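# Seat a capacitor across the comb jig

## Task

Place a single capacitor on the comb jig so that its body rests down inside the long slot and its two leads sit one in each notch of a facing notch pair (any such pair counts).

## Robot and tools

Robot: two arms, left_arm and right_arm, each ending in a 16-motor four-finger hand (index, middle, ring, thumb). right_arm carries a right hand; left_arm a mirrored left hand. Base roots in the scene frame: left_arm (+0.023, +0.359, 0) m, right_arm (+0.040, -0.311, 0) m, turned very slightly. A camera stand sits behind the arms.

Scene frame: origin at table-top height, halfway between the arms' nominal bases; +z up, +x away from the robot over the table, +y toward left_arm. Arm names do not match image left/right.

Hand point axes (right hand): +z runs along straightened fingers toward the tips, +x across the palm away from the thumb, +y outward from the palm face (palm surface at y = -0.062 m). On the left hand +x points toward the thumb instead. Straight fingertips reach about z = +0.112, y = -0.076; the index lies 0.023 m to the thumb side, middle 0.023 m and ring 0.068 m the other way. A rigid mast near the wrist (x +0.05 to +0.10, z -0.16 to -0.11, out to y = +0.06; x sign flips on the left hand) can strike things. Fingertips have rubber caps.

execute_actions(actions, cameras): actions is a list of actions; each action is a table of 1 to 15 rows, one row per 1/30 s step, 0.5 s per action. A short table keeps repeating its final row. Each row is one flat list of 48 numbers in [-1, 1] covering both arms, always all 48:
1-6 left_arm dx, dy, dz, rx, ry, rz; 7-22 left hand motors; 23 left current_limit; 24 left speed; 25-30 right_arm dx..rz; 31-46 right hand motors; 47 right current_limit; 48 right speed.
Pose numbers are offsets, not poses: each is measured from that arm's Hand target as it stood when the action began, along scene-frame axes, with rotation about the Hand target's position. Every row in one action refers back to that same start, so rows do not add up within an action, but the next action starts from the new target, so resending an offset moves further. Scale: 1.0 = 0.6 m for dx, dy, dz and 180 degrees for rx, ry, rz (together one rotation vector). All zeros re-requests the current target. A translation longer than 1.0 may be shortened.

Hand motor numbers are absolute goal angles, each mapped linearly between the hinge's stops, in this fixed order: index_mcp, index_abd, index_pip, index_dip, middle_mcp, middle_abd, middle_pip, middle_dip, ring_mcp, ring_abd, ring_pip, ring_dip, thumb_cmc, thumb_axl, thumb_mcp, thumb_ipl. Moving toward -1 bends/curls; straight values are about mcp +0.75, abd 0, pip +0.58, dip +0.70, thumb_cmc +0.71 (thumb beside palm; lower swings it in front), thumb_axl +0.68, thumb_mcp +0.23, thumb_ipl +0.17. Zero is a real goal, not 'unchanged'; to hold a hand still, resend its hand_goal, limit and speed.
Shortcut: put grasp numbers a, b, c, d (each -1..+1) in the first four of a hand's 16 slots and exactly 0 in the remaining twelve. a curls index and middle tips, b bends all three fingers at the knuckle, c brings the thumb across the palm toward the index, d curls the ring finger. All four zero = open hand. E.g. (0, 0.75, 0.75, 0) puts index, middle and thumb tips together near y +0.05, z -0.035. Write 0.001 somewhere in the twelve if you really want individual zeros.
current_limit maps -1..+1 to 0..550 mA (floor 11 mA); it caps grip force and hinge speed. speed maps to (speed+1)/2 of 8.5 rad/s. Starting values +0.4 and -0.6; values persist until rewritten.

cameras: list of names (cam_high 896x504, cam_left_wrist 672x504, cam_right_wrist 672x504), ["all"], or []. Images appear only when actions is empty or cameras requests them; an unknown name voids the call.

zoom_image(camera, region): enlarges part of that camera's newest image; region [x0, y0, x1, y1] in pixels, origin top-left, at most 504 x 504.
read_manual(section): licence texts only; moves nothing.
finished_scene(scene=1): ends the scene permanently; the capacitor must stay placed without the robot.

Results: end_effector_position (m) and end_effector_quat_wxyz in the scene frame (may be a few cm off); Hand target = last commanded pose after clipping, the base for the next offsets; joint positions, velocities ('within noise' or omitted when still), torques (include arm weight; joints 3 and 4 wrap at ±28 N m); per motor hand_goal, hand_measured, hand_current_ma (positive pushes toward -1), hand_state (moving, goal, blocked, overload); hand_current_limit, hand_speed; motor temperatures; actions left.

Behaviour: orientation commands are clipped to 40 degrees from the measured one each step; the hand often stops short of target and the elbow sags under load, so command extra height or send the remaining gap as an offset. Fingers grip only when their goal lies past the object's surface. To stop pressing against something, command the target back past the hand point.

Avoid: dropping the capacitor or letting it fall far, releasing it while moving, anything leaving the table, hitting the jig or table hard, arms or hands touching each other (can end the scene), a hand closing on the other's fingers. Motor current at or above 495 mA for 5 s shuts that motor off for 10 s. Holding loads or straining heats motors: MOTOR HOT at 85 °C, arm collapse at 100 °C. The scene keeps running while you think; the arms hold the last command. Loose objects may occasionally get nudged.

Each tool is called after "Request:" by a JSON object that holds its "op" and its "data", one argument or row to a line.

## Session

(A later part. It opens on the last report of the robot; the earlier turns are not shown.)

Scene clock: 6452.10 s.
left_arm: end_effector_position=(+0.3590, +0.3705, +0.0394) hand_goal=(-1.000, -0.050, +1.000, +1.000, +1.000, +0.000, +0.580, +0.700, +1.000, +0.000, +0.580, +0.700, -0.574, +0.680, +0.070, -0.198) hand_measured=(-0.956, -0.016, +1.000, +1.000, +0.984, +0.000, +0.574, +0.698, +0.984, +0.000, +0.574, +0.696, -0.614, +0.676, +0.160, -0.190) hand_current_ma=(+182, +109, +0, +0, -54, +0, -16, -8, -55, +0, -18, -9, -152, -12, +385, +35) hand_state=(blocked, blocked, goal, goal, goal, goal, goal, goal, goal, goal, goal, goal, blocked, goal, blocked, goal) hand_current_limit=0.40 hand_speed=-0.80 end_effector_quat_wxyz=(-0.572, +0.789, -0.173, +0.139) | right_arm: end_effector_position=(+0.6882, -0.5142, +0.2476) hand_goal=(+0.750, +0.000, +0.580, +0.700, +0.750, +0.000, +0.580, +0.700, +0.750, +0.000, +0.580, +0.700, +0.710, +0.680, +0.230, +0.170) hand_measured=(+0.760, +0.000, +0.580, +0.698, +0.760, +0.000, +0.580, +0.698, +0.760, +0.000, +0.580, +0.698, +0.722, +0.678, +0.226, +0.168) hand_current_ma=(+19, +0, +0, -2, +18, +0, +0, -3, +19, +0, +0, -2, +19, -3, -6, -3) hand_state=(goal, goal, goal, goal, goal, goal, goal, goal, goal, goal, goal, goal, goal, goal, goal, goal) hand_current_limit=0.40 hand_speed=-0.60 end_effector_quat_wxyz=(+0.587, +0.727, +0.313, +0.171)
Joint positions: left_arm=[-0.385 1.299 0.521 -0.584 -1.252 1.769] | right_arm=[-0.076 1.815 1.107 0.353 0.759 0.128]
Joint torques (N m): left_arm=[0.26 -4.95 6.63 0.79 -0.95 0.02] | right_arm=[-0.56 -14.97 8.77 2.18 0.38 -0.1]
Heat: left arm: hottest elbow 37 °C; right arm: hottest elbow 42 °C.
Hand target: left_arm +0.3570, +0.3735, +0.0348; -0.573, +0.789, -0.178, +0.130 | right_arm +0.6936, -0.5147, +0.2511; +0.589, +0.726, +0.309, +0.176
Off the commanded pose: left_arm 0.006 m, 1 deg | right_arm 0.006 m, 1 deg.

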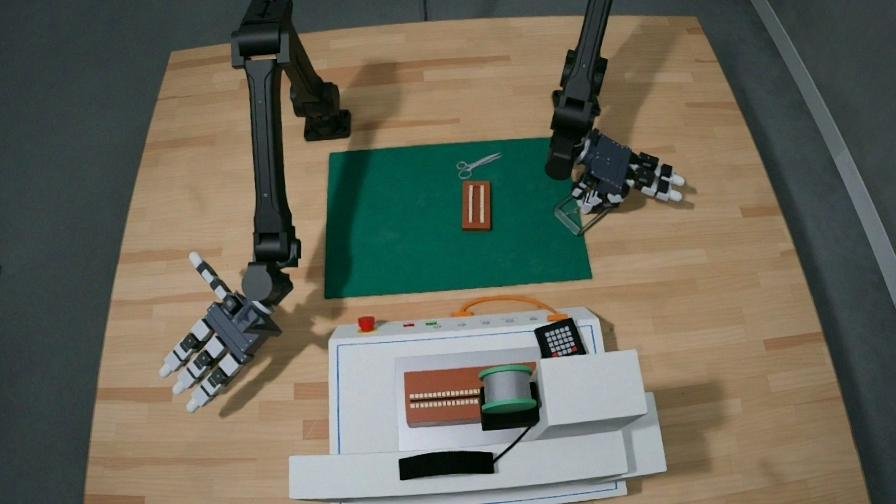

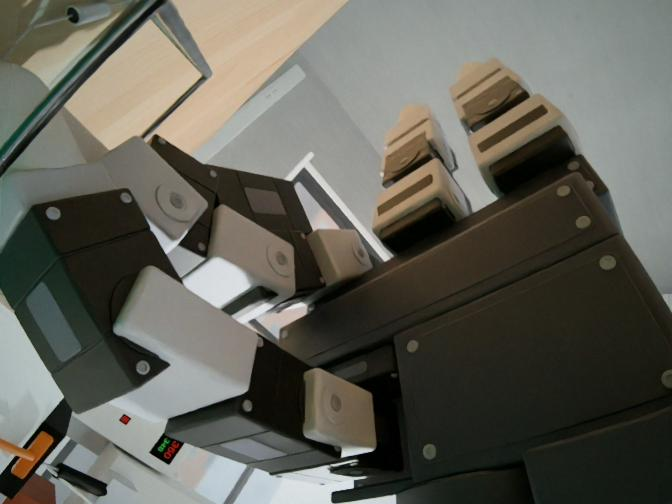

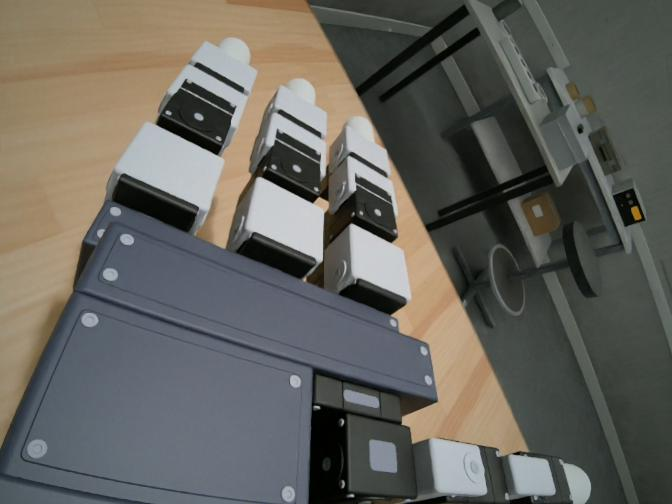

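Request:
{"op": "zoom_image", "data": {
  "camera": "cam_left_wrist",
  "region": [0, 0, 160, 110]
}}

Scaled by 3.150 from the camera's 672x504 image, which has a finer 960x720 frame.

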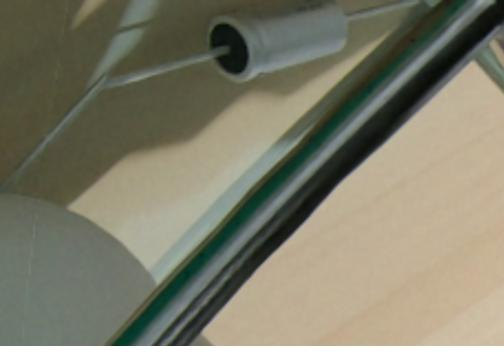

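Request:
{"op": "execute_actions", "data": {
  "actions": [
    [[0,0,0.02,0,0,0,-1.0,-0.05,1,1,1,0,0.58,0.7,1,0,0.58,0.7,-0.575,0.68,0.07,-0.199,0.4,-0.8,0,0,0,0,0,0,0,0,0,0,0,0,0,0,0,0,0,0,0,0,0,0,0.4,-0.6],[0,0,0.04,0,0,0,-1.0,-0.05,1,1,1,0,0.58,0.7,1,0,0.58,0.7,-0.575,0.68,0.07,-0.199,0.4,-0.8,0,0,0,0,0,0,0,0,0,0,0,0,0,0,0,0,0,0,0,0,0,0,0.4,-0.6],[0,0,0.06,0,0,0,-1.0,-0.05,1,1,1,0,0.58,0.7,1,0,0.58,0.7,-0.575,0.68,0.07,-0.199,0.4,-0.8,0,0,0,0,0,0,0,0,0,0,0,0,0,0,0,0,0,0,0,0,0,0,0.4,-0.6],[0,0,0.08,0,0,0,-1.0,-0.05,1,1,1,0,0.58,0.7,1,0,0.58,0.7,-0.575,0.68,0.07,-0.199,0.4,-0.8,0,0,0,0,0,0,0,0,0,0,0,0,0,0,0,0,0,0,0,0,0,0,0.4,-0.6]]
  ],
  "cameras": ["cam_high","cam_left_wrist"]
}}

Request:
{"op": "zoom_image", "data": {
  "camera": "cam_high",
  "region": [562, 184, 612, 234]
}}

Request:
{"op": "zoom_image", "data": {
  "camera": "cam_left_wrist",
  "region": [0, 0, 300, 225]
}}

Scene clock: 6512.13 s.
left_arm: end_effector_position=(+0.3389, +0.3791, +0.0657) hand_goal=(-1.000, -0.050, +1.000, +1.000, +1.000, +0.000, +0.580, +0.700, +1.000, +0.000, +0.580, +0.700, -0.574, +0.680, +0.070, -0.198) hand_measured=(-0.954, -0.016, +1.000, +1.000, +0.984, +0.000, +0.574, +0.698, +0.984, +0.000, +0.574, +0.696, -0.614, +0.676, +0.152, -0.182) hand_current_ma=(+192, +109, +0, +0, -54, +0, -16, -8, -55, +0, -18, -9, -152, -12, +385, +79) hand_state=(blocked, blocked, goal, goal, goal, goal, goal, goal, goal, goal, goal, goal, blocked, goal, blocked, goal) hand_current_limit=0.40 hand_speed=-0.80 end_effector_quat_wxyz=(-0.576, +0.786, -0.194, +0.114) | right_arm: end_effector_position=(+0.6882, -0.5142, +0.2476) hand_goal=(+0.750, +0.000, +0.580, +0.700, +0.750, +0.000, +0.580, +0.700, +0.750, +0.000, +0.580, +0.700, +0.710, +0.680, +0.230, +0.170) hand_measured=(+0.760, +0.000, +0.580, +0.698, +0.760, +0.000, +0.580, +0.698, +0.760, +0.000, +0.580, +0.698, +0.722, +0.678, +0.226, +0.168) hand_current_ma=(+19, +0, +0, -2, +18, +0, +0, -3, +19, +0, +0, -2, +19, -3, -6, -3) hand_state=(goal, goal, goal, goal, goal, goal, goal, goal, goal, goal, goal, goal, goal, goal, goal, goal) hand_current_limit=0.40 hand_speed=-0.60 end_effector_quat_wxyz=(+0.587, +0.727, +0.313, +0.171)
Joint positions: left_arm=[-0.382 1.189 0.533 -0.747 -1.25 1.794] | right_arm=[-0.076 1.815 1.107 0.353 0.759 0.128]
Joint torques (N m): left_arm=[0.15 -5.3 11.15 0.25 -1.02 -0.09] | right_arm=[-0.97 -15.09 8.72 2.11 0.41 -0.07]
Heat: left arm: hottest elbow 37 °C; right arm: hottest elbow 42 °C.
Hand target: left_arm +0.3569, +0.3735, +0.0828; -0.573, +0.789, -0.178, +0.130 | right_arm +0.6936, -0.5147, +0.2511; +0.589, +0.726, +0.309, +0.176
Off the commanded pose: left_arm 0.026 m, 3 deg | right_arm 0.006 m, 1 deg.
Images, in order (width x height): cam_high 896x504, cam_left_wrist 672x504.

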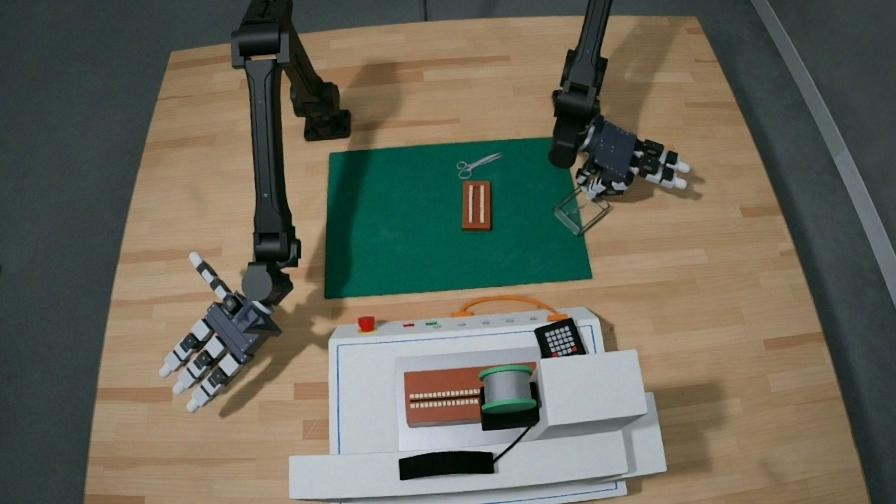

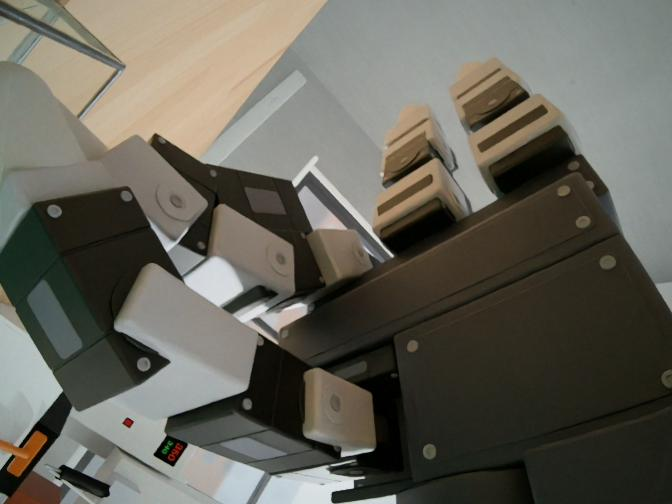

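Scaled by 10.080 from the camera's 896x504 image, which has a finer 1280x720 frame.

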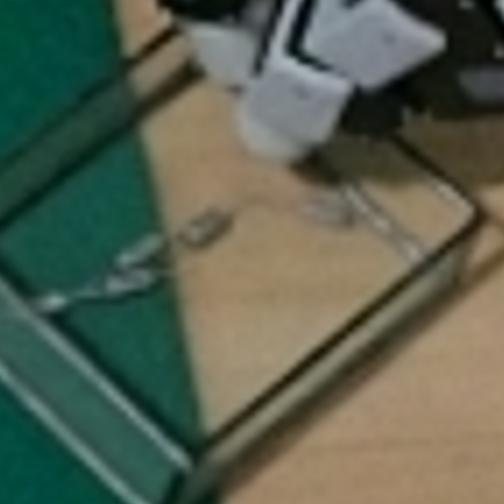

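Scaled by 1.680 from the camera's 672x504 image, which has a finer 960x720 frame.

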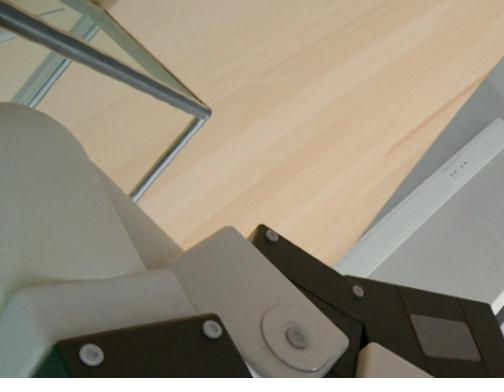

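Request:
{"op": "zoom_image", "data": {
  "camera": "cam_high",
  "region": [576, 184, 600, 208]
}}

Scaled by 21.000 from the camera's 896x504 image, which has a finer 1280x720 frame.

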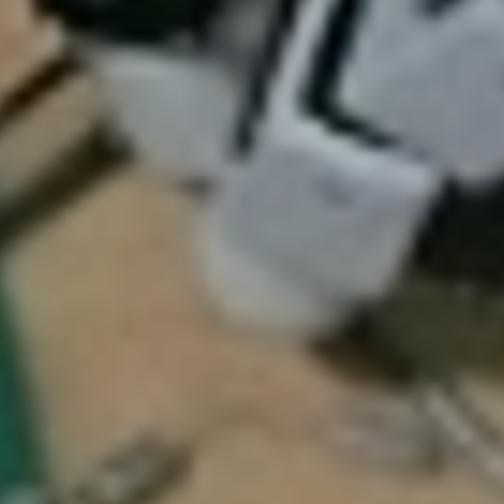

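Request:
{"op": "execute_actions", "data": {
  "actions": [
    [[0,0,0,0,0,0,-0.959,0,1,1,1,0,0.58,0.7,1,0,0.58,0.7,-0.688,0.68,0.195,-0.094,0.4,-0.6,0,0,0,0,0,0,0,0,0,0,0,0,0,0,0,0,0,0,0,0,0,0,0.4,-0.6]],
    [[0,0,-0.02,0,0,0,-0.959,0,1,1,1,0,0.58,0.7,1,0,0.58,0.7,-0.688,0.68,0.195,-0.094,0.4,-0.6,0,0,0,0,0,0,0,0,0,0,0,0,0,0,0,0,0,0,0,0,0,0,0.4,-0.6],[0,0,-0.04,0,0,0,-0.959,0,1,1,1,0,0.58,0.7,1,0,0.58,0.7,-0.688,0.68,0.195,-0.094,0.4,-0.6,0,0,0,0,0,0,0,0,0,0,0,0,0,0,0,0,0,0,0,0,0,0,0.4,-0.6],[0,0,-0.06,0,0,0,-0.959,0,1,1,1,0,0.58,0.7,1,0,0.58,0.7,-0.688,0.68,0.195,-0.094,0.4,-0.6,0,0,0,0,0,0,0,0,0,0,0,0,0,0,0,0,0,0,0,0,0,0,0.4,-0.6],[0,0,-0.075,0,0,0,-0.959,0,1,1,1,0,0.58,0.7,1,0,0.58,0.7,-0.688,0.68,0.195,-0.094,0.4,-0.6,0,0,0,0,0,0,0,0,0,0,0,0,0,0,0,0,0,0,0,0,0,0,0.4,-0.6]]
  ],
  "cameras": ["cam_high","cam_left_wrist"]
}}

Request:
{"op": "zoom_image", "data": {
  "camera": "cam_high",
  "region": [562, 184, 612, 234]
}}

Request:
{"op": "zoom_image", "data": {
  "camera": "cam_left_wrist",
  "region": [0, 0, 240, 180]
}}

Scene clock: 6687.63 s.
left_arm: end_effector_position=(+0.3569, +0.3723, +0.0412) hand_goal=(-0.958, +0.000, +1.000, +1.000, +1.000, +0.000, +0.580, +0.700, +1.000, +0.000, +0.580, +0.700, -0.688, +0.680, +0.196, -0.094) hand_measured=(-0.946, +0.000, +1.000, +1.000, +0.984, +0.000, +0.574, +0.698, +0.984, +0.000, +0.574, +0.696, -0.690, +0.680, +0.192, -0.096) hand_current_ma=(+39, +1, +0, +0, -54, +0, -16, -8, -55, +0, -18, -9, -7, -2, -12, -7) hand_state=(goal, goal, goal, goal, goal, goal, goal, goal, goal, goal, goal, goal, goal, goal, goal, goal) hand_current_limit=0.40 hand_speed=-0.60 end_effector_quat_wxyz=(-0.574, +0.789, -0.177, +0.133) | right_arm: end_effector_position=(+0.6882, -0.5142, +0.2476) hand_goal=(+0.750, +0.000, +0.580, +0.700, +0.750, +0.000, +0.580, +0.700, +0.750, +0.000, +0.580, +0.700, +0.710, +0.680, +0.230, +0.170) hand_measured=(+0.760, +0.000, +0.580, +0.698, +0.760, +0.000, +0.580, +0.698, +0.760, +0.000, +0.580, +0.698, +0.722, +0.678, +0.226, +0.168) hand_current_ma=(+19, +0, +0, -2, +18, +0, +0, -3, +19, +0, +0, -2, +19, -3, -6, -3) hand_state=(goal, goal, goal, goal, goal, goal, goal, goal, goal, goal, goal, goal, goal, goal, goal, goal) hand_current_limit=0.40 hand_speed=-0.60 end_effector_quat_wxyz=(+0.587, +0.727, +0.313, +0.171)
Joint positions: left_arm=[-0.382 1.293 0.524 -0.602 -1.253 1.774] | right_arm=[-0.076 1.815 1.107 0.353 0.759 0.128]
Joint torques (N m): left_arm=[0.15 -5.13 6.74 1.03 -0.93 -0.03] | right_arm=[-0.97 -15.21 8.75 2 0.38 -0.11]
Heat: left arm: hottest elbow 42 °C; right arm: hottest elbow 42 °C.
Hand target: left_arm +0.3570, +0.3735, +0.0378; -0.573, +0.789, -0.178, +0.130 | right_arm +0.6936, -0.5147, +0.2511; +0.589, +0.726, +0.309, +0.176
Off the commanded pose: left_arm 0.004 m, 0 deg | right_arm 0.006 m, 1 deg.
Images, in order (width x height): cam_high 896x504, cam_left_wrist 672x504.

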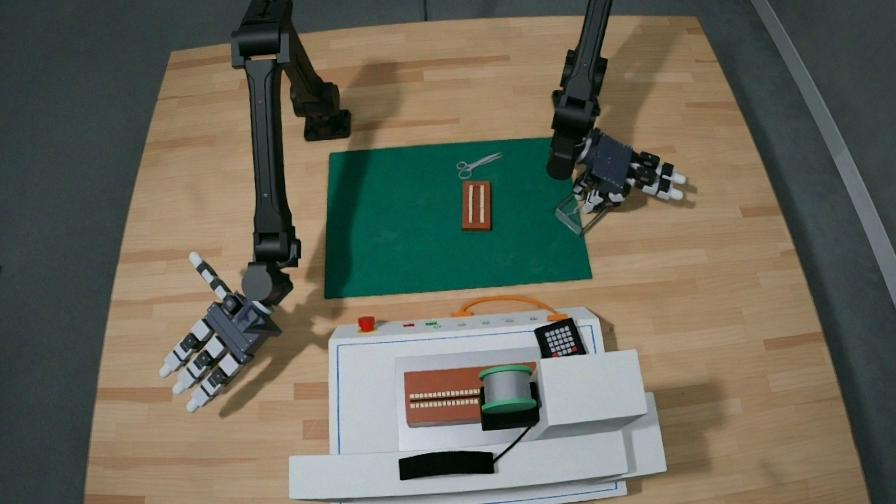

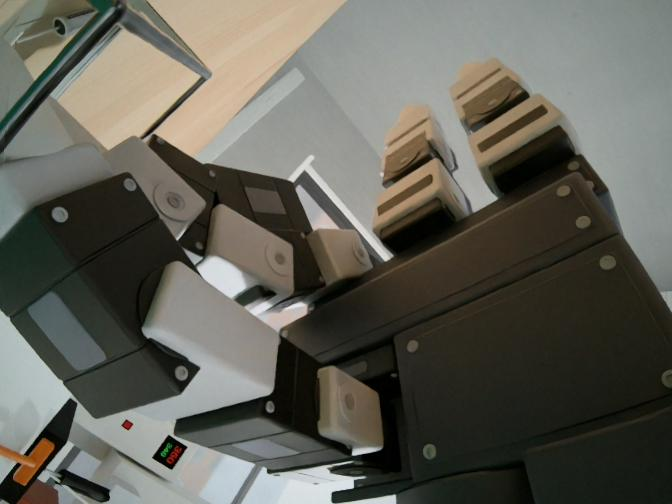

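Scaled by 10.080 from the camera's 896x504 image, which has a finer 1280x720 frame.

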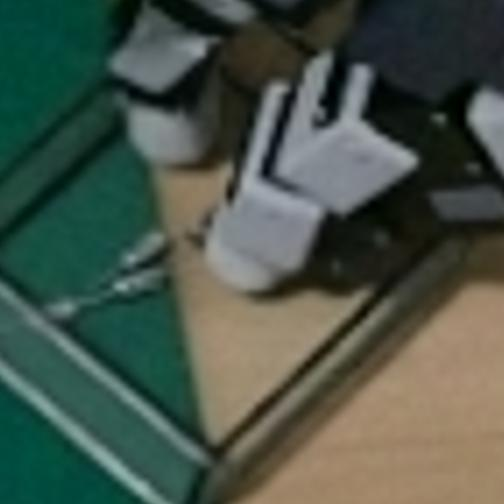

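Scaled by 2.100 from the camera's 672x504 image, which has a finer 960x720 frame.

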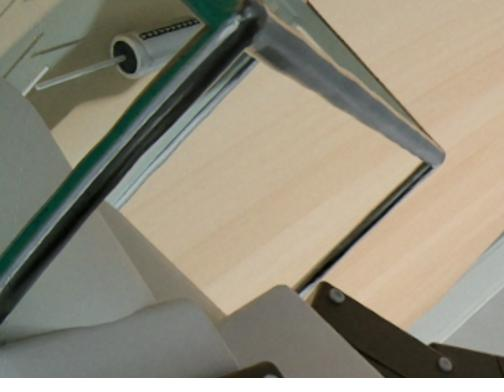

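Request:
{"op": "zoom_image", "data": {
  "camera": "cam_high",
  "region": [565, 194, 595, 224]
}}

Scaled by 16.800 from the camera's 896x504 image, which has a finer 1280x720 frame.

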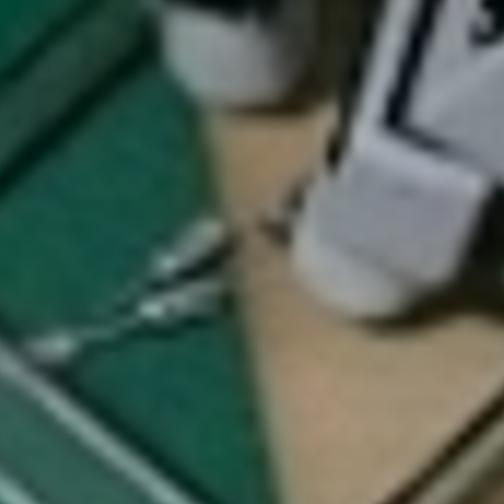

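Request:
{"op": "execute_actions", "data": {
  "actions": [
    [[0,0,-0.004,0,0,0,-0.959,0,1,1,1,0,0.58,0.7,1,0,0.58,0.7,-0.688,0.68,0.195,-0.094,0.4,-0.6,0,0,0,0,0,0,0,0,0,0,0,0,0,0,0,0,0,0,0,0,0,0,0.4,-0.6],[0,0,-0.008,0,0,0,-0.959,0,1,1,1,0,0.58,0.7,1,0,0.58,0.7,-0.688,0.68,0.195,-0.094,0.4,-0.6,0,0,0,0,0,0,0,0,0,0,0,0,0,0,0,0,0,0,0,0,0,0,0.4,-0.6]]
  ],
  "cameras": []
}}

Scene clock: 6721.80 s.
left_arm: end_effector_position=(+0.3597, +0.3712, +0.0403) hand_goal=(-0.958, +0.000, +1.000, +1.000, +1.000, +0.000, +0.580, +0.700, +1.000, +0.000, +0.580, +0.700, -0.688, +0.680, +0.196, -0.094) hand_measured=(-0.946, +0.000, +1.000, +1.000, +0.984, +0.000, +0.574, +0.698, +0.984, +0.000, +0.574, +0.696, -0.700, +0.680, +0.194, -0.096) hand_current_ma=(+39, +1, +0, +0, -54, +0, -16, -8, -55, +0, -18, -9, -40, -2, -6, -6) hand_state=(goal, goal, goal, goal, goal, goal, goal, goal, goal, goal, goal, goal, goal, goal, goal, goal) hand_current_limit=0.40 hand_speed=-0.60 end_effector_quat_wxyz=(-0.573, +0.789, -0.173, +0.138) | right_arm: end_effector_position=(+0.6882, -0.5142, +0.2476) hand_goal=(+0.750, +0.000, +0.580, +0.700, +0.750, +0.000, +0.580, +0.700, +0.750, +0.000, +0.580, +0.700, +0.710, +0.680, +0.230, +0.170) hand_measured=(+0.760, +0.000, +0.580, +0.698, +0.760, +0.000, +0.580, +0.698, +0.760, +0.000, +0.580, +0.698, +0.722, +0.678, +0.226, +0.168) hand_current_ma=(+19, +0, +0, -2, +18, +0, +0, -3, +19, +0, +0, -2, +19, -3, -6, -3) hand_state=(goal, goal, goal, goal, goal, goal, goal, goal, goal, goal, goal, goal, goal, goal, goal, goal) hand_current_limit=0.40 hand_speed=-0.60 end_effector_quat_wxyz=(+0.587, +0.727, +0.313, +0.171)
Joint positions: left_arm=[-0.382 1.298 0.522 -0.582 -1.253 1.774] | right_arm=[-0.076 1.815 1.107 0.353 0.759 0.128]
Joint torques (N m): left_arm=[0.09 -4.6 6.31 0.96 -0.92 -0.02] | right_arm=[-1.14 -15.21 8.72 2.1 0.41 -0.08]
Heat: left arm: hottest elbow 40 °C; right arm: hottest elbow 42 °C.
Hand target: left_arm +0.3569, +0.3735, +0.0330; -0.573, +0.789, -0.178, +0.130 | right_arm +0.6936, -0.5147, +0.2511; +0.589, +0.726, +0.309, +0.176
Off the commanded pose: left_arm 0.008 m, 1 deg | right_arm 0.006 m, 1 deg.
No camera images: "cameras" was empty.

Request:
{"op": "execute_actions", "data": {
  "actions": [
    [[0,0,0,0,0,0,-0.959,0,1,1,1,0,0.58,0.7,1,0,0.58,0.7,-0.619,0.68,0.150,-0.1435,0.4,-0.85,0,0,0,0,0,0,0,0,0,0,0,0,0,0,0,0,0,0,0,0,0,0,0.4,-0.6]]
  ],
  "cameras": ["cam_high"]
}}

Request:
{"op": "zoom_image", "data": {
  "camera": "cam_high",
  "region": [565, 194, 595, 224]
}}

Scene clock: 6749.23 s.
left_arm: end_effector_position=(+0.3585, +0.3717, +0.0382) hand_goal=(-0.958, +0.000, +1.000, +1.000, +1.000, +0.000, +0.580, +0.700, +1.000, +0.000, +0.580, +0.700, -0.618, +0.680, +0.150, -0.144) hand_measured=(-0.948, +0.000, +1.000, +1.000, +0.984, +0.000, +0.574, +0.698, +0.984, +0.000, +0.574, +0.696, -0.630, +0.680, +0.156, -0.142) hand_current_ma=(+33, +1, +0, +0, -54, +0, -16, -8, -55, +0, -18, -9, -38, -2, +19, +6) hand_state=(goal, goal, goal, goal, goal, goal, goal, goal, goal, goal, goal, goal, goal, goal, goal, goal) hand_current_limit=0.40 hand_speed=-0.85 end_effector_quat_wxyz=(-0.573, +0.789, -0.174, +0.136) | right_arm: end_effector_position=(+0.6882, -0.5142, +0.2476) hand_goal=(+0.750, +0.000, +0.580, +0.700, +0.750, +0.000, +0.580, +0.700, +0.750, +0.000, +0.580, +0.700, +0.710, +0.680, +0.230, +0.170) hand_measured=(+0.760, +0.000, +0.580, +0.698, +0.760, +0.000, +0.580, +0.698, +0.760, +0.000, +0.580, +0.698, +0.722, +0.678, +0.226, +0.168) hand_current_ma=(+19, +0, +0, -2, +18, +0, +0, -3, +19, +0, +0, -2, +19, -3, -6, -3) hand_state=(goal, goal, goal, goal, goal, goal, goal, goal, goal, goal, goal, goal, goal, goal, goal, goal) hand_current_limit=0.40 hand_speed=-0.60 end_effector_quat_wxyz=(+0.587, +0.727, +0.313, +0.171)
Joint positions: left_arm=[-0.382 1.302 0.519 -0.58 -1.253 1.773] | right_arm=[-0.076 1.815 1.107 0.353 0.759 0.128]
Joint torques (N m): left_arm=[0.15 -4.84 6.52 0.91 -0.92 -0.01] | right_arm=[-0.85 -15.09 8.8 2.15 0.38 -0.08]
Heat: left arm: hottest elbow 39 °C; right arm: hottest elbow 42 °C.
Hand target: left_arm +0.3570, +0.3735, +0.0330; -0.573, +0.789, -0.178, +0.130 | right_arm +0.6936, -0.5147, +0.2511; +0.589, +0.726, +0.309, +0.176
Off the commanded pose: left_arm 0.006 m, 1 deg | right_arm 0.006 m, 1 deg.
Images, in order (width x height): cam_high 896x504.

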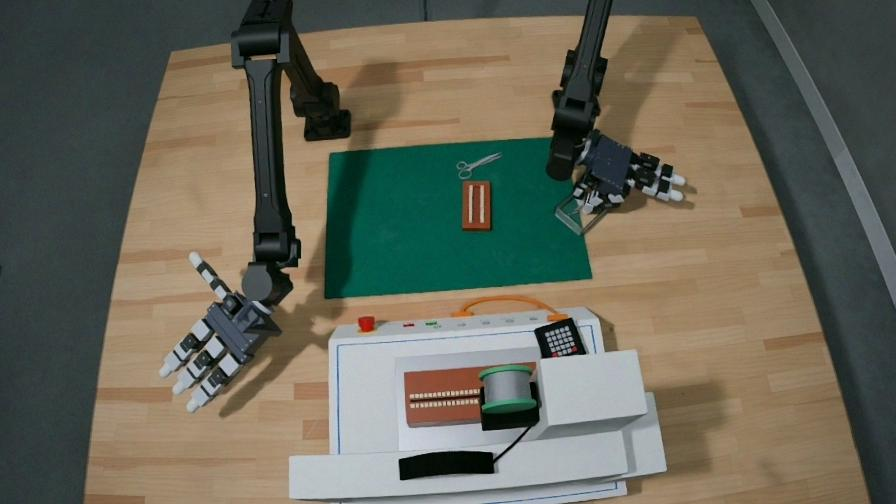

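Scaled by 16.800 from the camera's 896x504 image, which has a finer 1280x720 frame.

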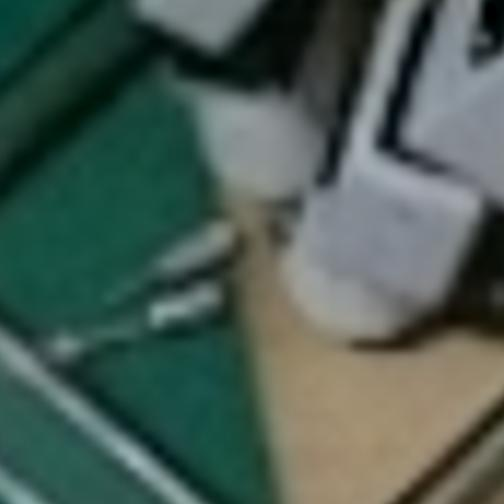

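Request:
{"op": "execute_actions", "data": {
  "actions": [
    [[0,0,0,0,0,0,-0.975,-0.02,1,1,1,0,0.58,0.7,1,0,0.58,0.7,-0.59,0.68,0.113,-0.125,0.4,-0.85,0,0,0,0,0,0,0,0,0,0,0,0,0,0,0,0,0,0,0,0,0,0,0.4,-0.6]]
  ],
  "cameras": ["cam_high"]
}}

Request:
{"op": "zoom_image", "data": {
  "camera": "cam_high",
  "region": [565, 194, 595, 224]
}}

Scene clock: 6761.83 s.
left_arm: end_effector_position=(+0.3585, +0.3717, +0.0382) hand_goal=(-0.974, -0.020, +1.000, +1.000, +1.000, +0.000, +0.580, +0.700, +1.000, +0.000, +0.580, +0.700, -0.590, +0.680, +0.114, -0.124) hand_measured=(-0.962, -0.016, +1.000, +1.000, +0.984, +0.000, +0.574, +0.698, +0.984, +0.000, +0.574, +0.696, -0.626, +0.676, +0.134, -0.128) hand_current_ma=(+41, +7, +0, +0, -54, +0, -16, -8, -55, +0, -18, -9, -137, -14, +96, -18) hand_state=(goal, goal, goal, goal, goal, goal, goal, goal, goal, goal, goal, goal, blocked, goal, blocked, goal) hand_current_limit=0.40 hand_speed=-0.85 end_effector_quat_wxyz=(-0.573, +0.789, -0.174, +0.136) | right_arm: end_effector_position=(+0.6882, -0.5142, +0.2476) hand_goal=(+0.750, +0.000, +0.580, +0.700, +0.750, +0.000, +0.580, +0.700, +0.750, +0.000, +0.580, +0.700, +0.710, +0.680, +0.230, +0.170) hand_measured=(+0.760, +0.000, +0.580, +0.698, +0.760, +0.000, +0.580, +0.698, +0.760, +0.000, +0.580, +0.698, +0.722, +0.678, +0.226, +0.168) hand_current_ma=(+19, +0, +0, -2, +18, +0, +0, -3, +19, +0, +0, -2, +19, -3, -6, -3) hand_state=(goal, goal, goal, goal, goal, goal, goal, goal, goal, goal, goal, goal, goal, goal, goal, goal) hand_current_limit=0.40 hand_speed=-0.60 end_effector_quat_wxyz=(+0.587, +0.727, +0.313, +0.171)
Joint positions: left_arm=[-0.382 1.302 0.519 -0.58 -1.253 1.774] | right_arm=[-0.076 1.815 1.107 0.353 0.759 0.128]
Joint torques (N m): left_arm=[0.15 -4.84 6.53 0.92 -0.92 -0.01] | right_arm=[-0.62 -15.27 8.8 2.13 0.38 -0.11]
Heat: left arm: hottest elbow 38 °C; right arm: hottest elbow 42 °C.
Hand target: left_arm +0.3570, +0.3735, +0.0330; -0.573, +0.789, -0.178, +0.130 | right_arm +0.6936, -0.5147, +0.2511; +0.589, +0.726, +0.309, +0.176
Off the commanded pose: left_arm 0.006 m, 1 deg | right_arm 0.006 m, 1 deg.
Images, in order (width x height): cam_high 896x504.

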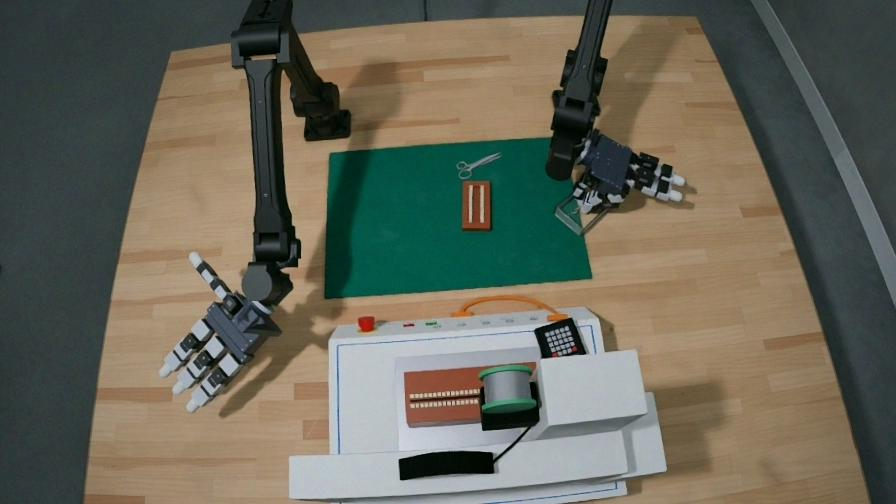

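Scaled by 16.800 from the camera's 896x504 image, which has a finer 1280x720 frame.

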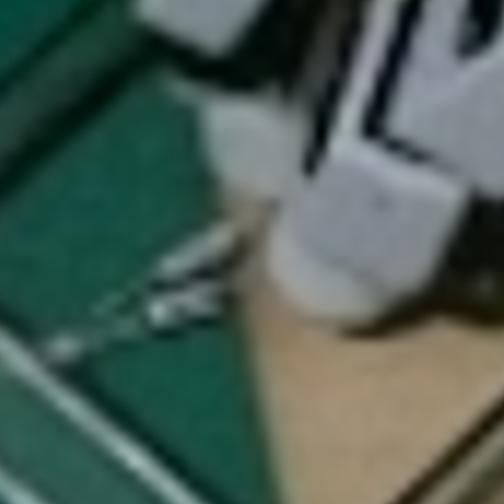

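Request:
{"op": "execute_actions", "data": {
  "actions": [
    [[0,0,0,0,0,0,-1.0,-0.05,1,1,1,0,0.58,0.7,1,0,0.58,0.7,-0.566,0.68,0.065,-0.11,0.4,-0.85,0,0,0,0,0,0,0,0,0,0,0,0,0,0,0,0,0,0,0,0,0,0,0.4,-0.6]]
  ],
  "cameras": ["cam_high","cam_left_wrist"]
}}

Request:
{"op": "zoom_image", "data": {
  "camera": "cam_high",
  "region": [565, 194, 595, 224]
}}

Request:
{"op": "zoom_image", "data": {
  "camera": "cam_left_wrist",
  "region": [0, 0, 240, 180]
}}

Scene clock: 6783.87 s.
left_arm: end_effector_position=(+0.3585, +0.3717, +0.0382) hand_goal=(-1.000, -0.050, +1.000, +1.000, +1.000, +0.000, +0.580, +0.700, +1.000, +0.000, +0.580, +0.700, -0.566, +0.680, +0.066, -0.110) hand_measured=(-0.966, -0.026, +1.000, +1.000, +0.984, +0.000, +0.574, +0.698, +0.984, +0.000, +0.574, +0.696, -0.626, +0.672, +0.122, -0.110) hand_current_ma=(+133, +69, +0, +0, -54, +0, -16, -8, -55, +0, -18, -9, -240, -27, +289, +0) hand_state=(blocked, blocked, goal, goal, goal, goal, goal, goal, goal, goal, goal, goal, blocked, goal, blocked, goal) hand_current_limit=0.40 hand_speed=-0.85 end_effector_quat_wxyz=(-0.573, +0.789, -0.174, +0.136) | right_arm: end_effector_position=(+0.6882, -0.5142, +0.2476) hand_goal=(+0.750, +0.000, +0.580, +0.700, +0.750, +0.000, +0.580, +0.700, +0.750, +0.000, +0.580, +0.700, +0.710, +0.680, +0.230, +0.170) hand_measured=(+0.760, +0.000, +0.580, +0.698, +0.760, +0.000, +0.580, +0.698, +0.760, +0.000, +0.580, +0.698, +0.722, +0.678, +0.226, +0.168) hand_current_ma=(+19, +0, +0, -2, +18, +0, +0, -3, +19, +0, +0, -2, +19, -3, -6, -3) hand_state=(goal, goal, goal, goal, goal, goal, goal, goal, goal, goal, goal, goal, goal, goal, goal, goal) hand_current_limit=0.40 hand_speed=-0.60 end_effector_quat_wxyz=(+0.587, +0.727, +0.313, +0.171)
Joint positions: left_arm=[-0.382 1.302 0.519 -0.58 -1.253 1.774] | right_arm=[-0.076 1.815 1.107 0.353 0.759 0.128]
Joint torques (N m): left_arm=[0.21 -4.95 6.53 0.91 -0.92 -0.02] | right_arm=[-0.85 -15.33 8.83 2.15 0.37 -0.11]
Heat: left arm: hottest elbow 38 °C; right arm: hottest elbow 42 °C.
Hand target: left_arm +0.3570, +0.3735, +0.0330; -0.573, +0.789, -0.178, +0.130 | right_arm +0.6936, -0.5147, +0.2511; +0.589, +0.726, +0.309, +0.176
Off the commanded pose: left_arm 0.006 m, 1 deg | right_arm 0.006 m, 1 deg.
Images, in order (width x height): cam_high 896x504, cam_left_wrist 672x504.

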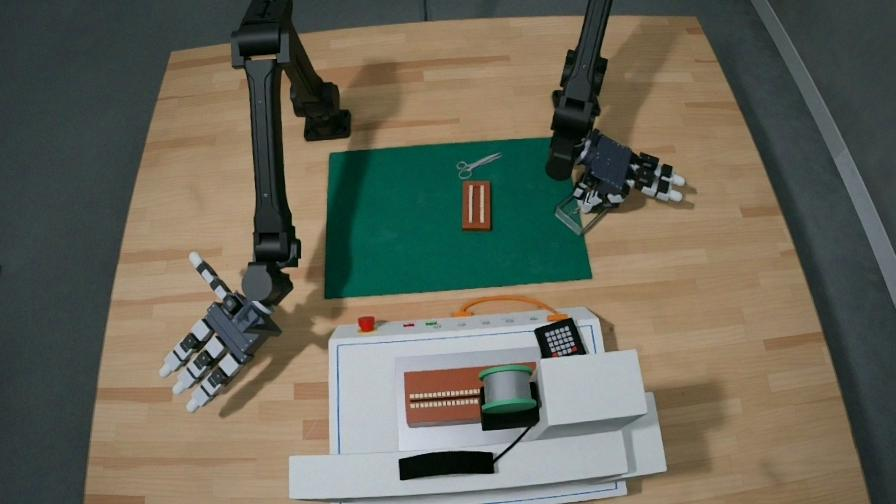

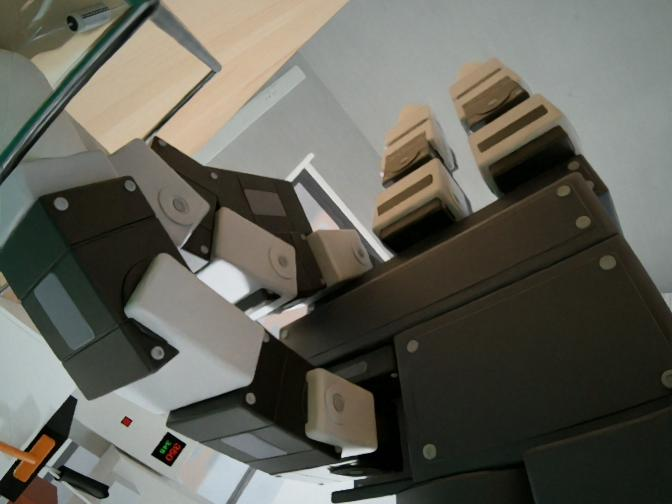

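Scaled by 16.800 from the camera's 896x504 image, which has a finer 1280x720 frame.

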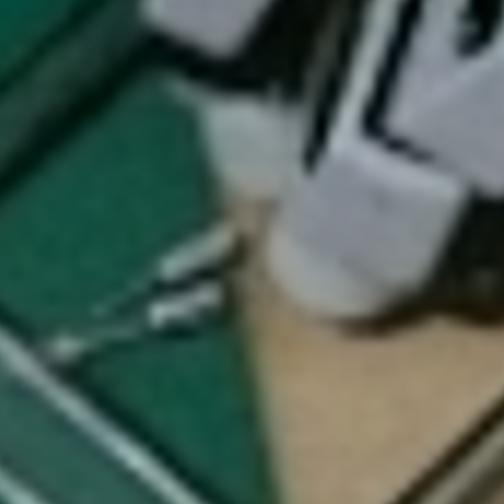

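Scaled by 2.100 from the camera's 672x504 image, which has a finer 960x720 frame.

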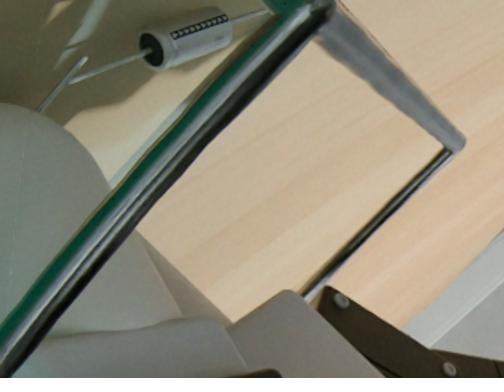

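Request:
{"op": "execute_actions", "data": {
  "actions": [
    [[0,0,0.02,0,0,0,-1.0,-0.05,1,1,1,0,0.58,0.7,1,0,0.58,0.7,-0.566,0.68,0.065,-0.11,0.4,-0.85,0,0,0,0,0,0,0,0,0,0,0,0,0,0,0,0,0,0,0,0,0,0,0.4,-0.6],[0,0,0.04,0,0,0,-1.0,-0.05,1,1,1,0,0.58,0.7,1,0,0.58,0.7,-0.566,0.68,0.065,-0.11,0.4,-0.85,0,0,0,0,0,0,0,0,0,0,0,0,0,0,0,0,0,0,0,0,0,0,0.4,-0.6],[0,0,0.06,0,0,0,-1.0,-0.05,1,1,1,0,0.58,0.7,1,0,0.58,0.7,-0.566,0.68,0.065,-0.11,0.4,-0.85,0,0,0,0,0,0,0,0,0,0,0,0,0,0,0,0,0,0,0,0,0,0,0.4,-0.6],[0,0,0.075,0,0,0,-1.0,-0.05,1,1,1,0,0.58,0.7,1,0,0.58,0.7,-0.566,0.68,0.065,-0.11,0.4,-0.85,0,0,0,0,0,0,0,0,0,0,0,0,0,0,0,0,0,0,0,0,0,0,0.4,-0.6]]
  ],
  "cameras": ["cam_high","cam_left_wrist"]
}}

Request:
{"op": "zoom_image", "data": {
  "camera": "cam_high",
  "region": [562, 184, 612, 234]
}}

Request:
{"op": "zoom_image", "data": {
  "camera": "cam_left_wrist",
  "region": [0, 0, 240, 180]
}}

Scene clock: 6803.03 s.
left_arm: end_effector_position=(+0.3385, +0.3793, +0.0608) hand_goal=(-1.000, -0.050, +1.000, +1.000, +1.000, +0.000, +0.580, +0.700, +1.000, +0.000, +0.580, +0.700, -0.566, +0.680, +0.066, -0.110) hand_measured=(-0.964, -0.026, +1.000, +1.000, +0.984, +0.000, +0.574, +0.698, +0.984, +0.000, +0.574, +0.696, -0.624, +0.672, +0.112, -0.100) hand_current_ma=(+146, +71, +0, +0, -54, +0, -16, -8, -55, +0, -18, -9, -234, -27, +238, +41) hand_state=(blocked, blocked, goal, goal, goal, goal, goal, goal, goal, goal, goal, goal, blocked, goal, blocked, goal) hand_current_limit=0.40 hand_speed=-0.85 end_effector_quat_wxyz=(-0.576, +0.786, -0.194, +0.114) | right_arm: end_effector_position=(+0.6882, -0.5142, +0.2476) hand_goal=(+0.750, +0.000, +0.580, +0.700, +0.750, +0.000, +0.580, +0.700, +0.750, +0.000, +0.580, +0.700, +0.710, +0.680, +0.230, +0.170) hand_measured=(+0.760, +0.000, +0.580, +0.698, +0.760, +0.000, +0.580, +0.698, +0.760, +0.000, +0.580, +0.698, +0.722, +0.678, +0.226, +0.168) hand_current_ma=(+19, +0, +0, -2, +18, +0, +0, -3, +19, +0, +0, -2, +19, -3, -6, -3) hand_state=(goal, goal, goal, goal, goal, goal, goal, goal, goal, goal, goal, goal, goal, goal, goal, goal) hand_current_limit=0.40 hand_speed=-0.60 end_effector_quat_wxyz=(+0.587, +0.727, +0.313, +0.171)
Joint positions: left_arm=[-0.382 1.201 0.526 -0.73 -1.25 1.792] | right_arm=[-0.076 1.815 1.107 0.353 0.759 0.128]
Joint torques (N m): left_arm=[0.21 -5.36 11.08 0.18 -1.02 -0.09] | right_arm=[-0.5 -15.03 8.77 2.13 0.39 -0.11]
Heat: left arm: hottest elbow 38 °C; right arm: hottest elbow 42 °C.
Hand target: left_arm +0.3570, +0.3735, +0.0780; -0.573, +0.789, -0.178, +0.130 | right_arm +0.6936, -0.5147, +0.2511; +0.589, +0.726, +0.309, +0.176
Off the commanded pose: left_arm 0.026 m, 3 deg | right_arm 0.006 m, 1 deg.
Images, in order (width x height): cam_high 896x504, cam_left_wrist 672x504.

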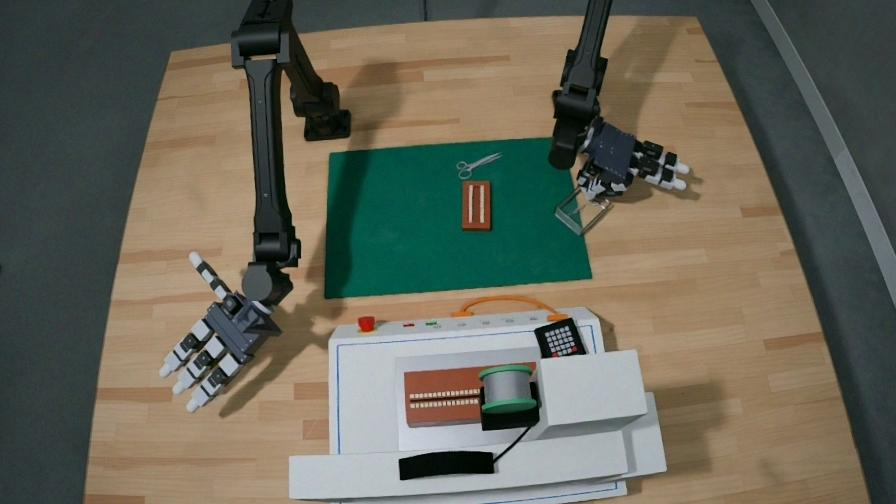

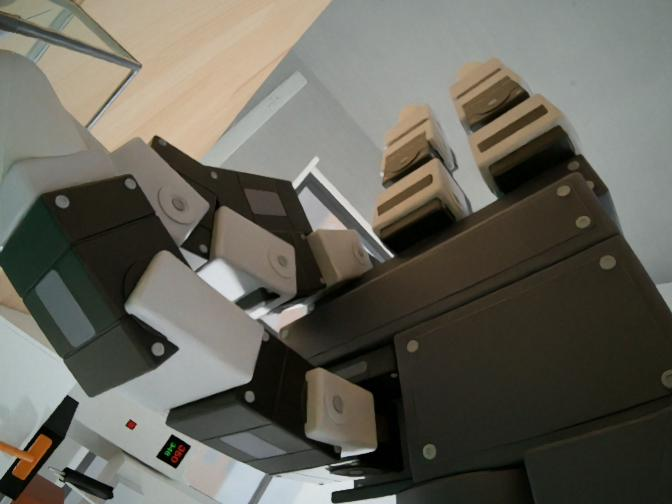

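Scaled by 10.080 from the camera's 896x504 image, which has a finer 1280x720 frame.

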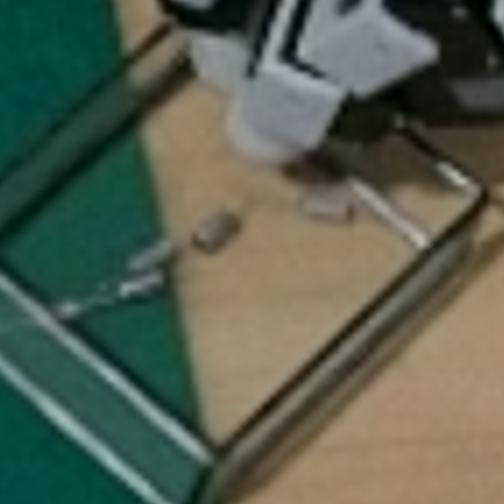

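Scaled by 2.100 from the camera's 672x504 image, which has a finer 960x720 frame.

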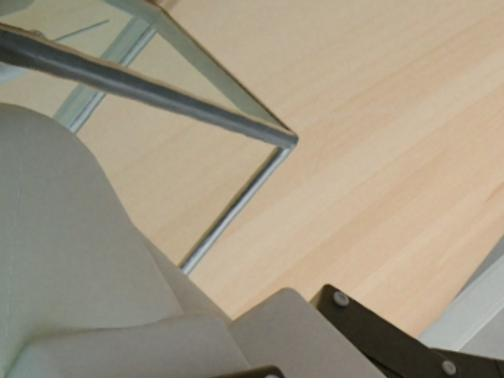

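Request:
{"op": "zoom_image", "data": {
  "camera": "cam_high",
  "region": [574, 197, 602, 217]
}}

Scaled by 18.000 from the camera's 896x504 image, which has a finer 1280x720 frame.

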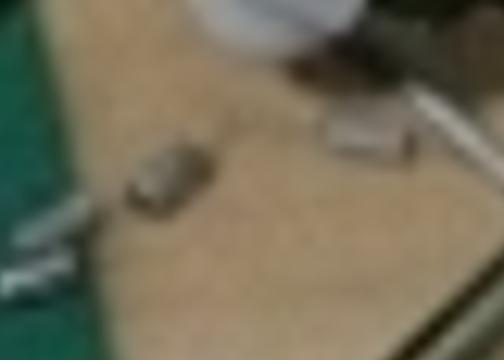

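Request:
{"op": "execute_actions", "data": {
  "actions": [],
  "cameras": ["cam_right_wrist"]
}}

Request:
{"op": "zoom_image", "data": {
  "camera": "cam_right_wrist",
  "region": [80, 20, 400, 260]
}}

Scene clock: 7004.33 s.
left_arm: end_effector_position=(+0.3384, +0.3793, +0.0608) hand_goal=(-1.000, -0.050, +1.000, +1.000, +1.000, +0.000, +0.580, +0.700, +1.000, +0.000, +0.580, +0.700, -0.566, +0.680, +0.066, -0.110) hand_measured=(-0.964, -0.026, +1.000, +1.000, +0.984, +0.000, +0.574, +0.698, +0.984, +0.000, +0.574, +0.696, -0.624, +0.672, +0.112, -0.100) hand_current_ma=(+146, +71, +0, +0, -54, +0, -16, -8, -55, +0, -18, -9, -234, -27, +238, +41) hand_state=(blocked, blocked, goal, goal, goal, goal, goal, goal, goal, goal, goal, goal, blocked, goal, blocked, goal) hand_current_limit=0.40 hand_speed=-0.85 end_effector_quat_wxyz=(-0.576, +0.786, -0.194, +0.114) | right_arm: end_effector_position=(+0.6882, -0.5142, +0.2476) hand_goal=(+0.750, +0.000, +0.580, +0.700, +0.750, +0.000, +0.580, +0.700, +0.750, +0.000, +0.580, +0.700, +0.710, +0.680, +0.230, +0.170) hand_measured=(+0.760, +0.000, +0.580, +0.698, +0.760, +0.000, +0.580, +0.698, +0.760, +0.000, +0.580, +0.698, +0.722, +0.678, +0.226, +0.168) hand_current_ma=(+19, +0, +0, -2, +18, +0, +0, -3, +19, +0, +0, -2, +19, -3, -6, -3) hand_state=(goal, goal, goal, goal, goal, goal, goal, goal, goal, goal, goal, goal, goal, goal, goal, goal) hand_current_limit=0.40 hand_speed=-0.60 end_effector_quat_wxyz=(+0.587, +0.727, +0.313, +0.171)
Joint positions: left_arm=[-0.382 1.201 0.526 -0.73 -1.25 1.792] | right_arm=[-0.076 1.815 1.107 0.353 0.759 0.128]
Joint velocities: within noise
Joint torques (N m): left_arm=[0.21 -5.48 11.08 0.24 -1.01 -0.09] | right_arm=[-0.91 -15.09 8.66 2.14 0.39 -0.11]
Motor temperatures (°C): left_arm=[25 29 40 27 31 27] | right_arm=[27 35 42 28 26 27]
Heat: left arm: hottest elbow 40 °C; right arm: hottest elbow 42 °C.
Hand target: left_arm +0.3569, +0.3735, +0.0780; -0.573, +0.789, -0.178, +0.130 | right_arm +0.6936, -0.5147, +0.2511; +0.589, +0.726, +0.309, +0.176
Off the commanded pose: left_arm 0.026 m, 3 deg | right_arm 0.006 m, 1 deg.
Images, in order (width x height): cam_right_wrist 672x504.

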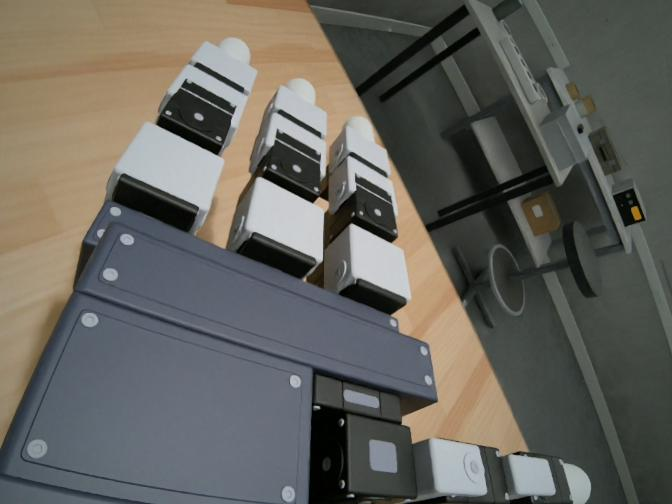

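Scaled by 1.575 from the camera's 672x504 image, which has a finer 960x720 frame.

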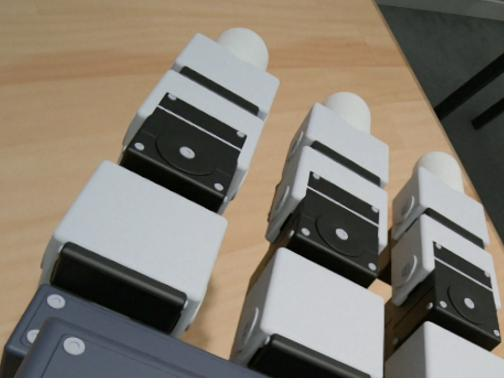

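Request:
{"op": "execute_actions", "data": {
  "actions": [
    [[0,0,0.03,0,0,0,-0.959,0,1,1,1,0,1,1,1,0,0.58,0.7,-0.69,0.68,0.7,0.17,0.4,-0.6,0,0,0,0,0,0,0,0,0,0,0,0,0,0,0,0,0,0,0,0,0,0,0.4,-0.6],[0,0,0.06,0,0,0,-0.959,0,1,1,1,0,1,1,1,0,0.58,0.7,-0.69,0.68,0.7,0.17,0.4,-0.6,0,0,0,0,0,0,0,0,0,0,0,0,0,0,0,0,0,0,0,0,0,0,0.4,-0.6],[0,0,0.09,0,0,0,-0.959,0,1,1,1,0,1,1,1,0,0.58,0.7,-0.69,0.68,0.7,0.17,0.4,-0.6,0,0,0,0,0,0,0,0,0,0,0,0,0,0,0,0,0,0,0,0,0,0,0.4,-0.6],[0,0,0.12,0,0,0,-0.959,0,1,1,1,0,1,1,1,0,0.58,0.7,-0.69,0.68,0.7,0.17,0.4,-0.6,0,0,0,0,0,0,0,0,0,0,0,0,0,0,0,0,0,0,0,0,0,0,0.4,-0.6],[0,0,0.15,0,0,0,-0.959,0,1,1,1,0,1,1,1,0,0.58,0.7,-0.69,0.68,0.7,0.17,0.4,-0.6,0,0,0,0,0,0,0,0,0,0,0,0,0,0,0,0,0,0,0,0,0,0,0.4,-0.6],[0,0,0.18,0,0,0,-0.959,0,1,1,1,0,1,1,1,0,0.58,0.7,-0.69,0.68,0.7,0.17,0.4,-0.6,0,0,0,0,0,0,0,0,0,0,0,0,0,0,0,0,0,0,0,0,0,0,0.4,-0.6]],
    [[0,0,0.02,0,0,0,1,0,1,1,1,0,1,1,1,0,0.58,0.7,-0.69,0.68,0.7,0.17,0.4,-0.4,0,0,0,0,0,0,0,0,0,0,0,0,0,0,0,0,0,0,0,0,0,0,0.4,-0.6]],
    [[0,0,0,0,0,0,1,0,1,1,1,0,1,1,1,0,0.58,0.7,-0.69,0.68,0.7,0.17,0.4,-0.4,0,0,0,0,0,0,0,0,0,0,0,0,0,0,0,0,0,0,0,0,0,0,0.4,-0.6]]
  ],
  "cameras": ["cam_high","cam_left_wrist"]
}}

Scene clock: 7695.43 s.
left_arm: end_effector_position=(+0.3399, +0.3826, +0.1775) hand_goal=(+1.000, +0.000, +1.000, +1.000, +1.000, +0.000, +1.000, +1.000, +1.000, +0.000, +0.580, +0.700, -0.690, +0.680, +0.700, +0.170) hand_measured=(+0.982, +0.000, +1.000, +1.000, +0.984, +0.000, +0.994, +0.998, +0.984, +0.000, +0.574, +0.696, -0.686, +0.680, +0.692, +0.168) hand_current_ma=(-66, -2, +0, +0, -54, +0, -16, -8, -55, +0, -18, -9, +10, -2, -32, -10) hand_state=(goal, goal, goal, goal, goal, goal, goal, goal, goal, goal, goal, goal, goal, goal, goal, goal) hand_current_limit=0.40 hand_speed=-0.40 end_effector_quat_wxyz=(-0.576, +0.787, -0.191, +0.109) | right_arm: end_effector_position=(+0.6882, -0.5142, +0.2476) hand_goal=(+0.750, +0.000, +0.580, +0.700, +0.750, +0.000, +0.580, +0.700, +0.750, +0.000, +0.580, +0.700, +0.710, +0.680, +0.230, +0.170) hand_measured=(+0.760, +0.000, +0.580, +0.698, +0.760, +0.000, +0.580, +0.698, +0.760, +0.000, +0.580, +0.698, +0.722, +0.678, +0.226, +0.168) hand_current_ma=(+19, +0, +0, -2, +18, +0, +0, -3, +19, +0, +0, -2, +19, -3, -6, -3) hand_state=(goal, goal, goal, goal, goal, goal, goal, goal, goal, goal, goal, goal, goal, goal, goal, goal) hand_current_limit=0.40 hand_speed=-0.60 end_effector_quat_wxyz=(+0.587, +0.727, +0.313, +0.171)
Joint positions: left_arm=[-0.368 1.017 0.747 -1.133 -1.248 1.798] | right_arm=[-0.076 1.815 1.107 0.353 0.759 0.128]
Joint torques (N m): left_arm=[-0.79 -3.37 13.39 0.21 -1.18 -0.16] | right_arm=[-0.97 -15.33 8.72 2.07 0.39 -0.06]
Heat: left arm: hottest elbow 42 °C; right arm: hottest elbow 42 °C.
Hand target: left_arm +0.3569, +0.3735, +0.1979; -0.573, +0.789, -0.178, +0.130 | right_arm +0.6936, -0.5147, +0.2511; +0.589, +0.726, +0.309, +0.176
Off the commanded pose: left_arm 0.028 m, 3 deg | right_arm 0.006 m, 1 deg.
Images, in order (width x height): cam_high 896x504, cam_left_wrist 672x504.

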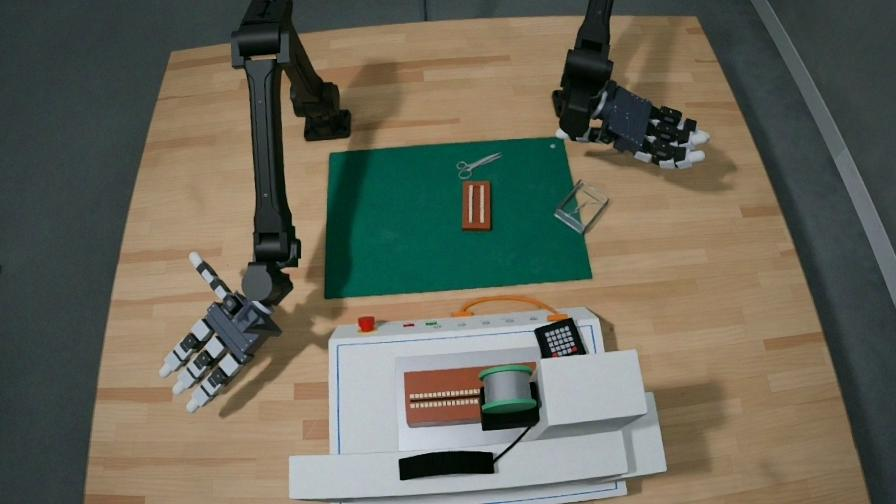

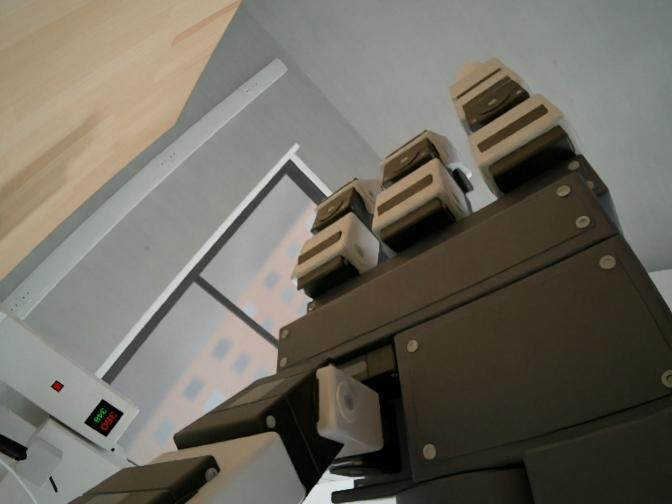

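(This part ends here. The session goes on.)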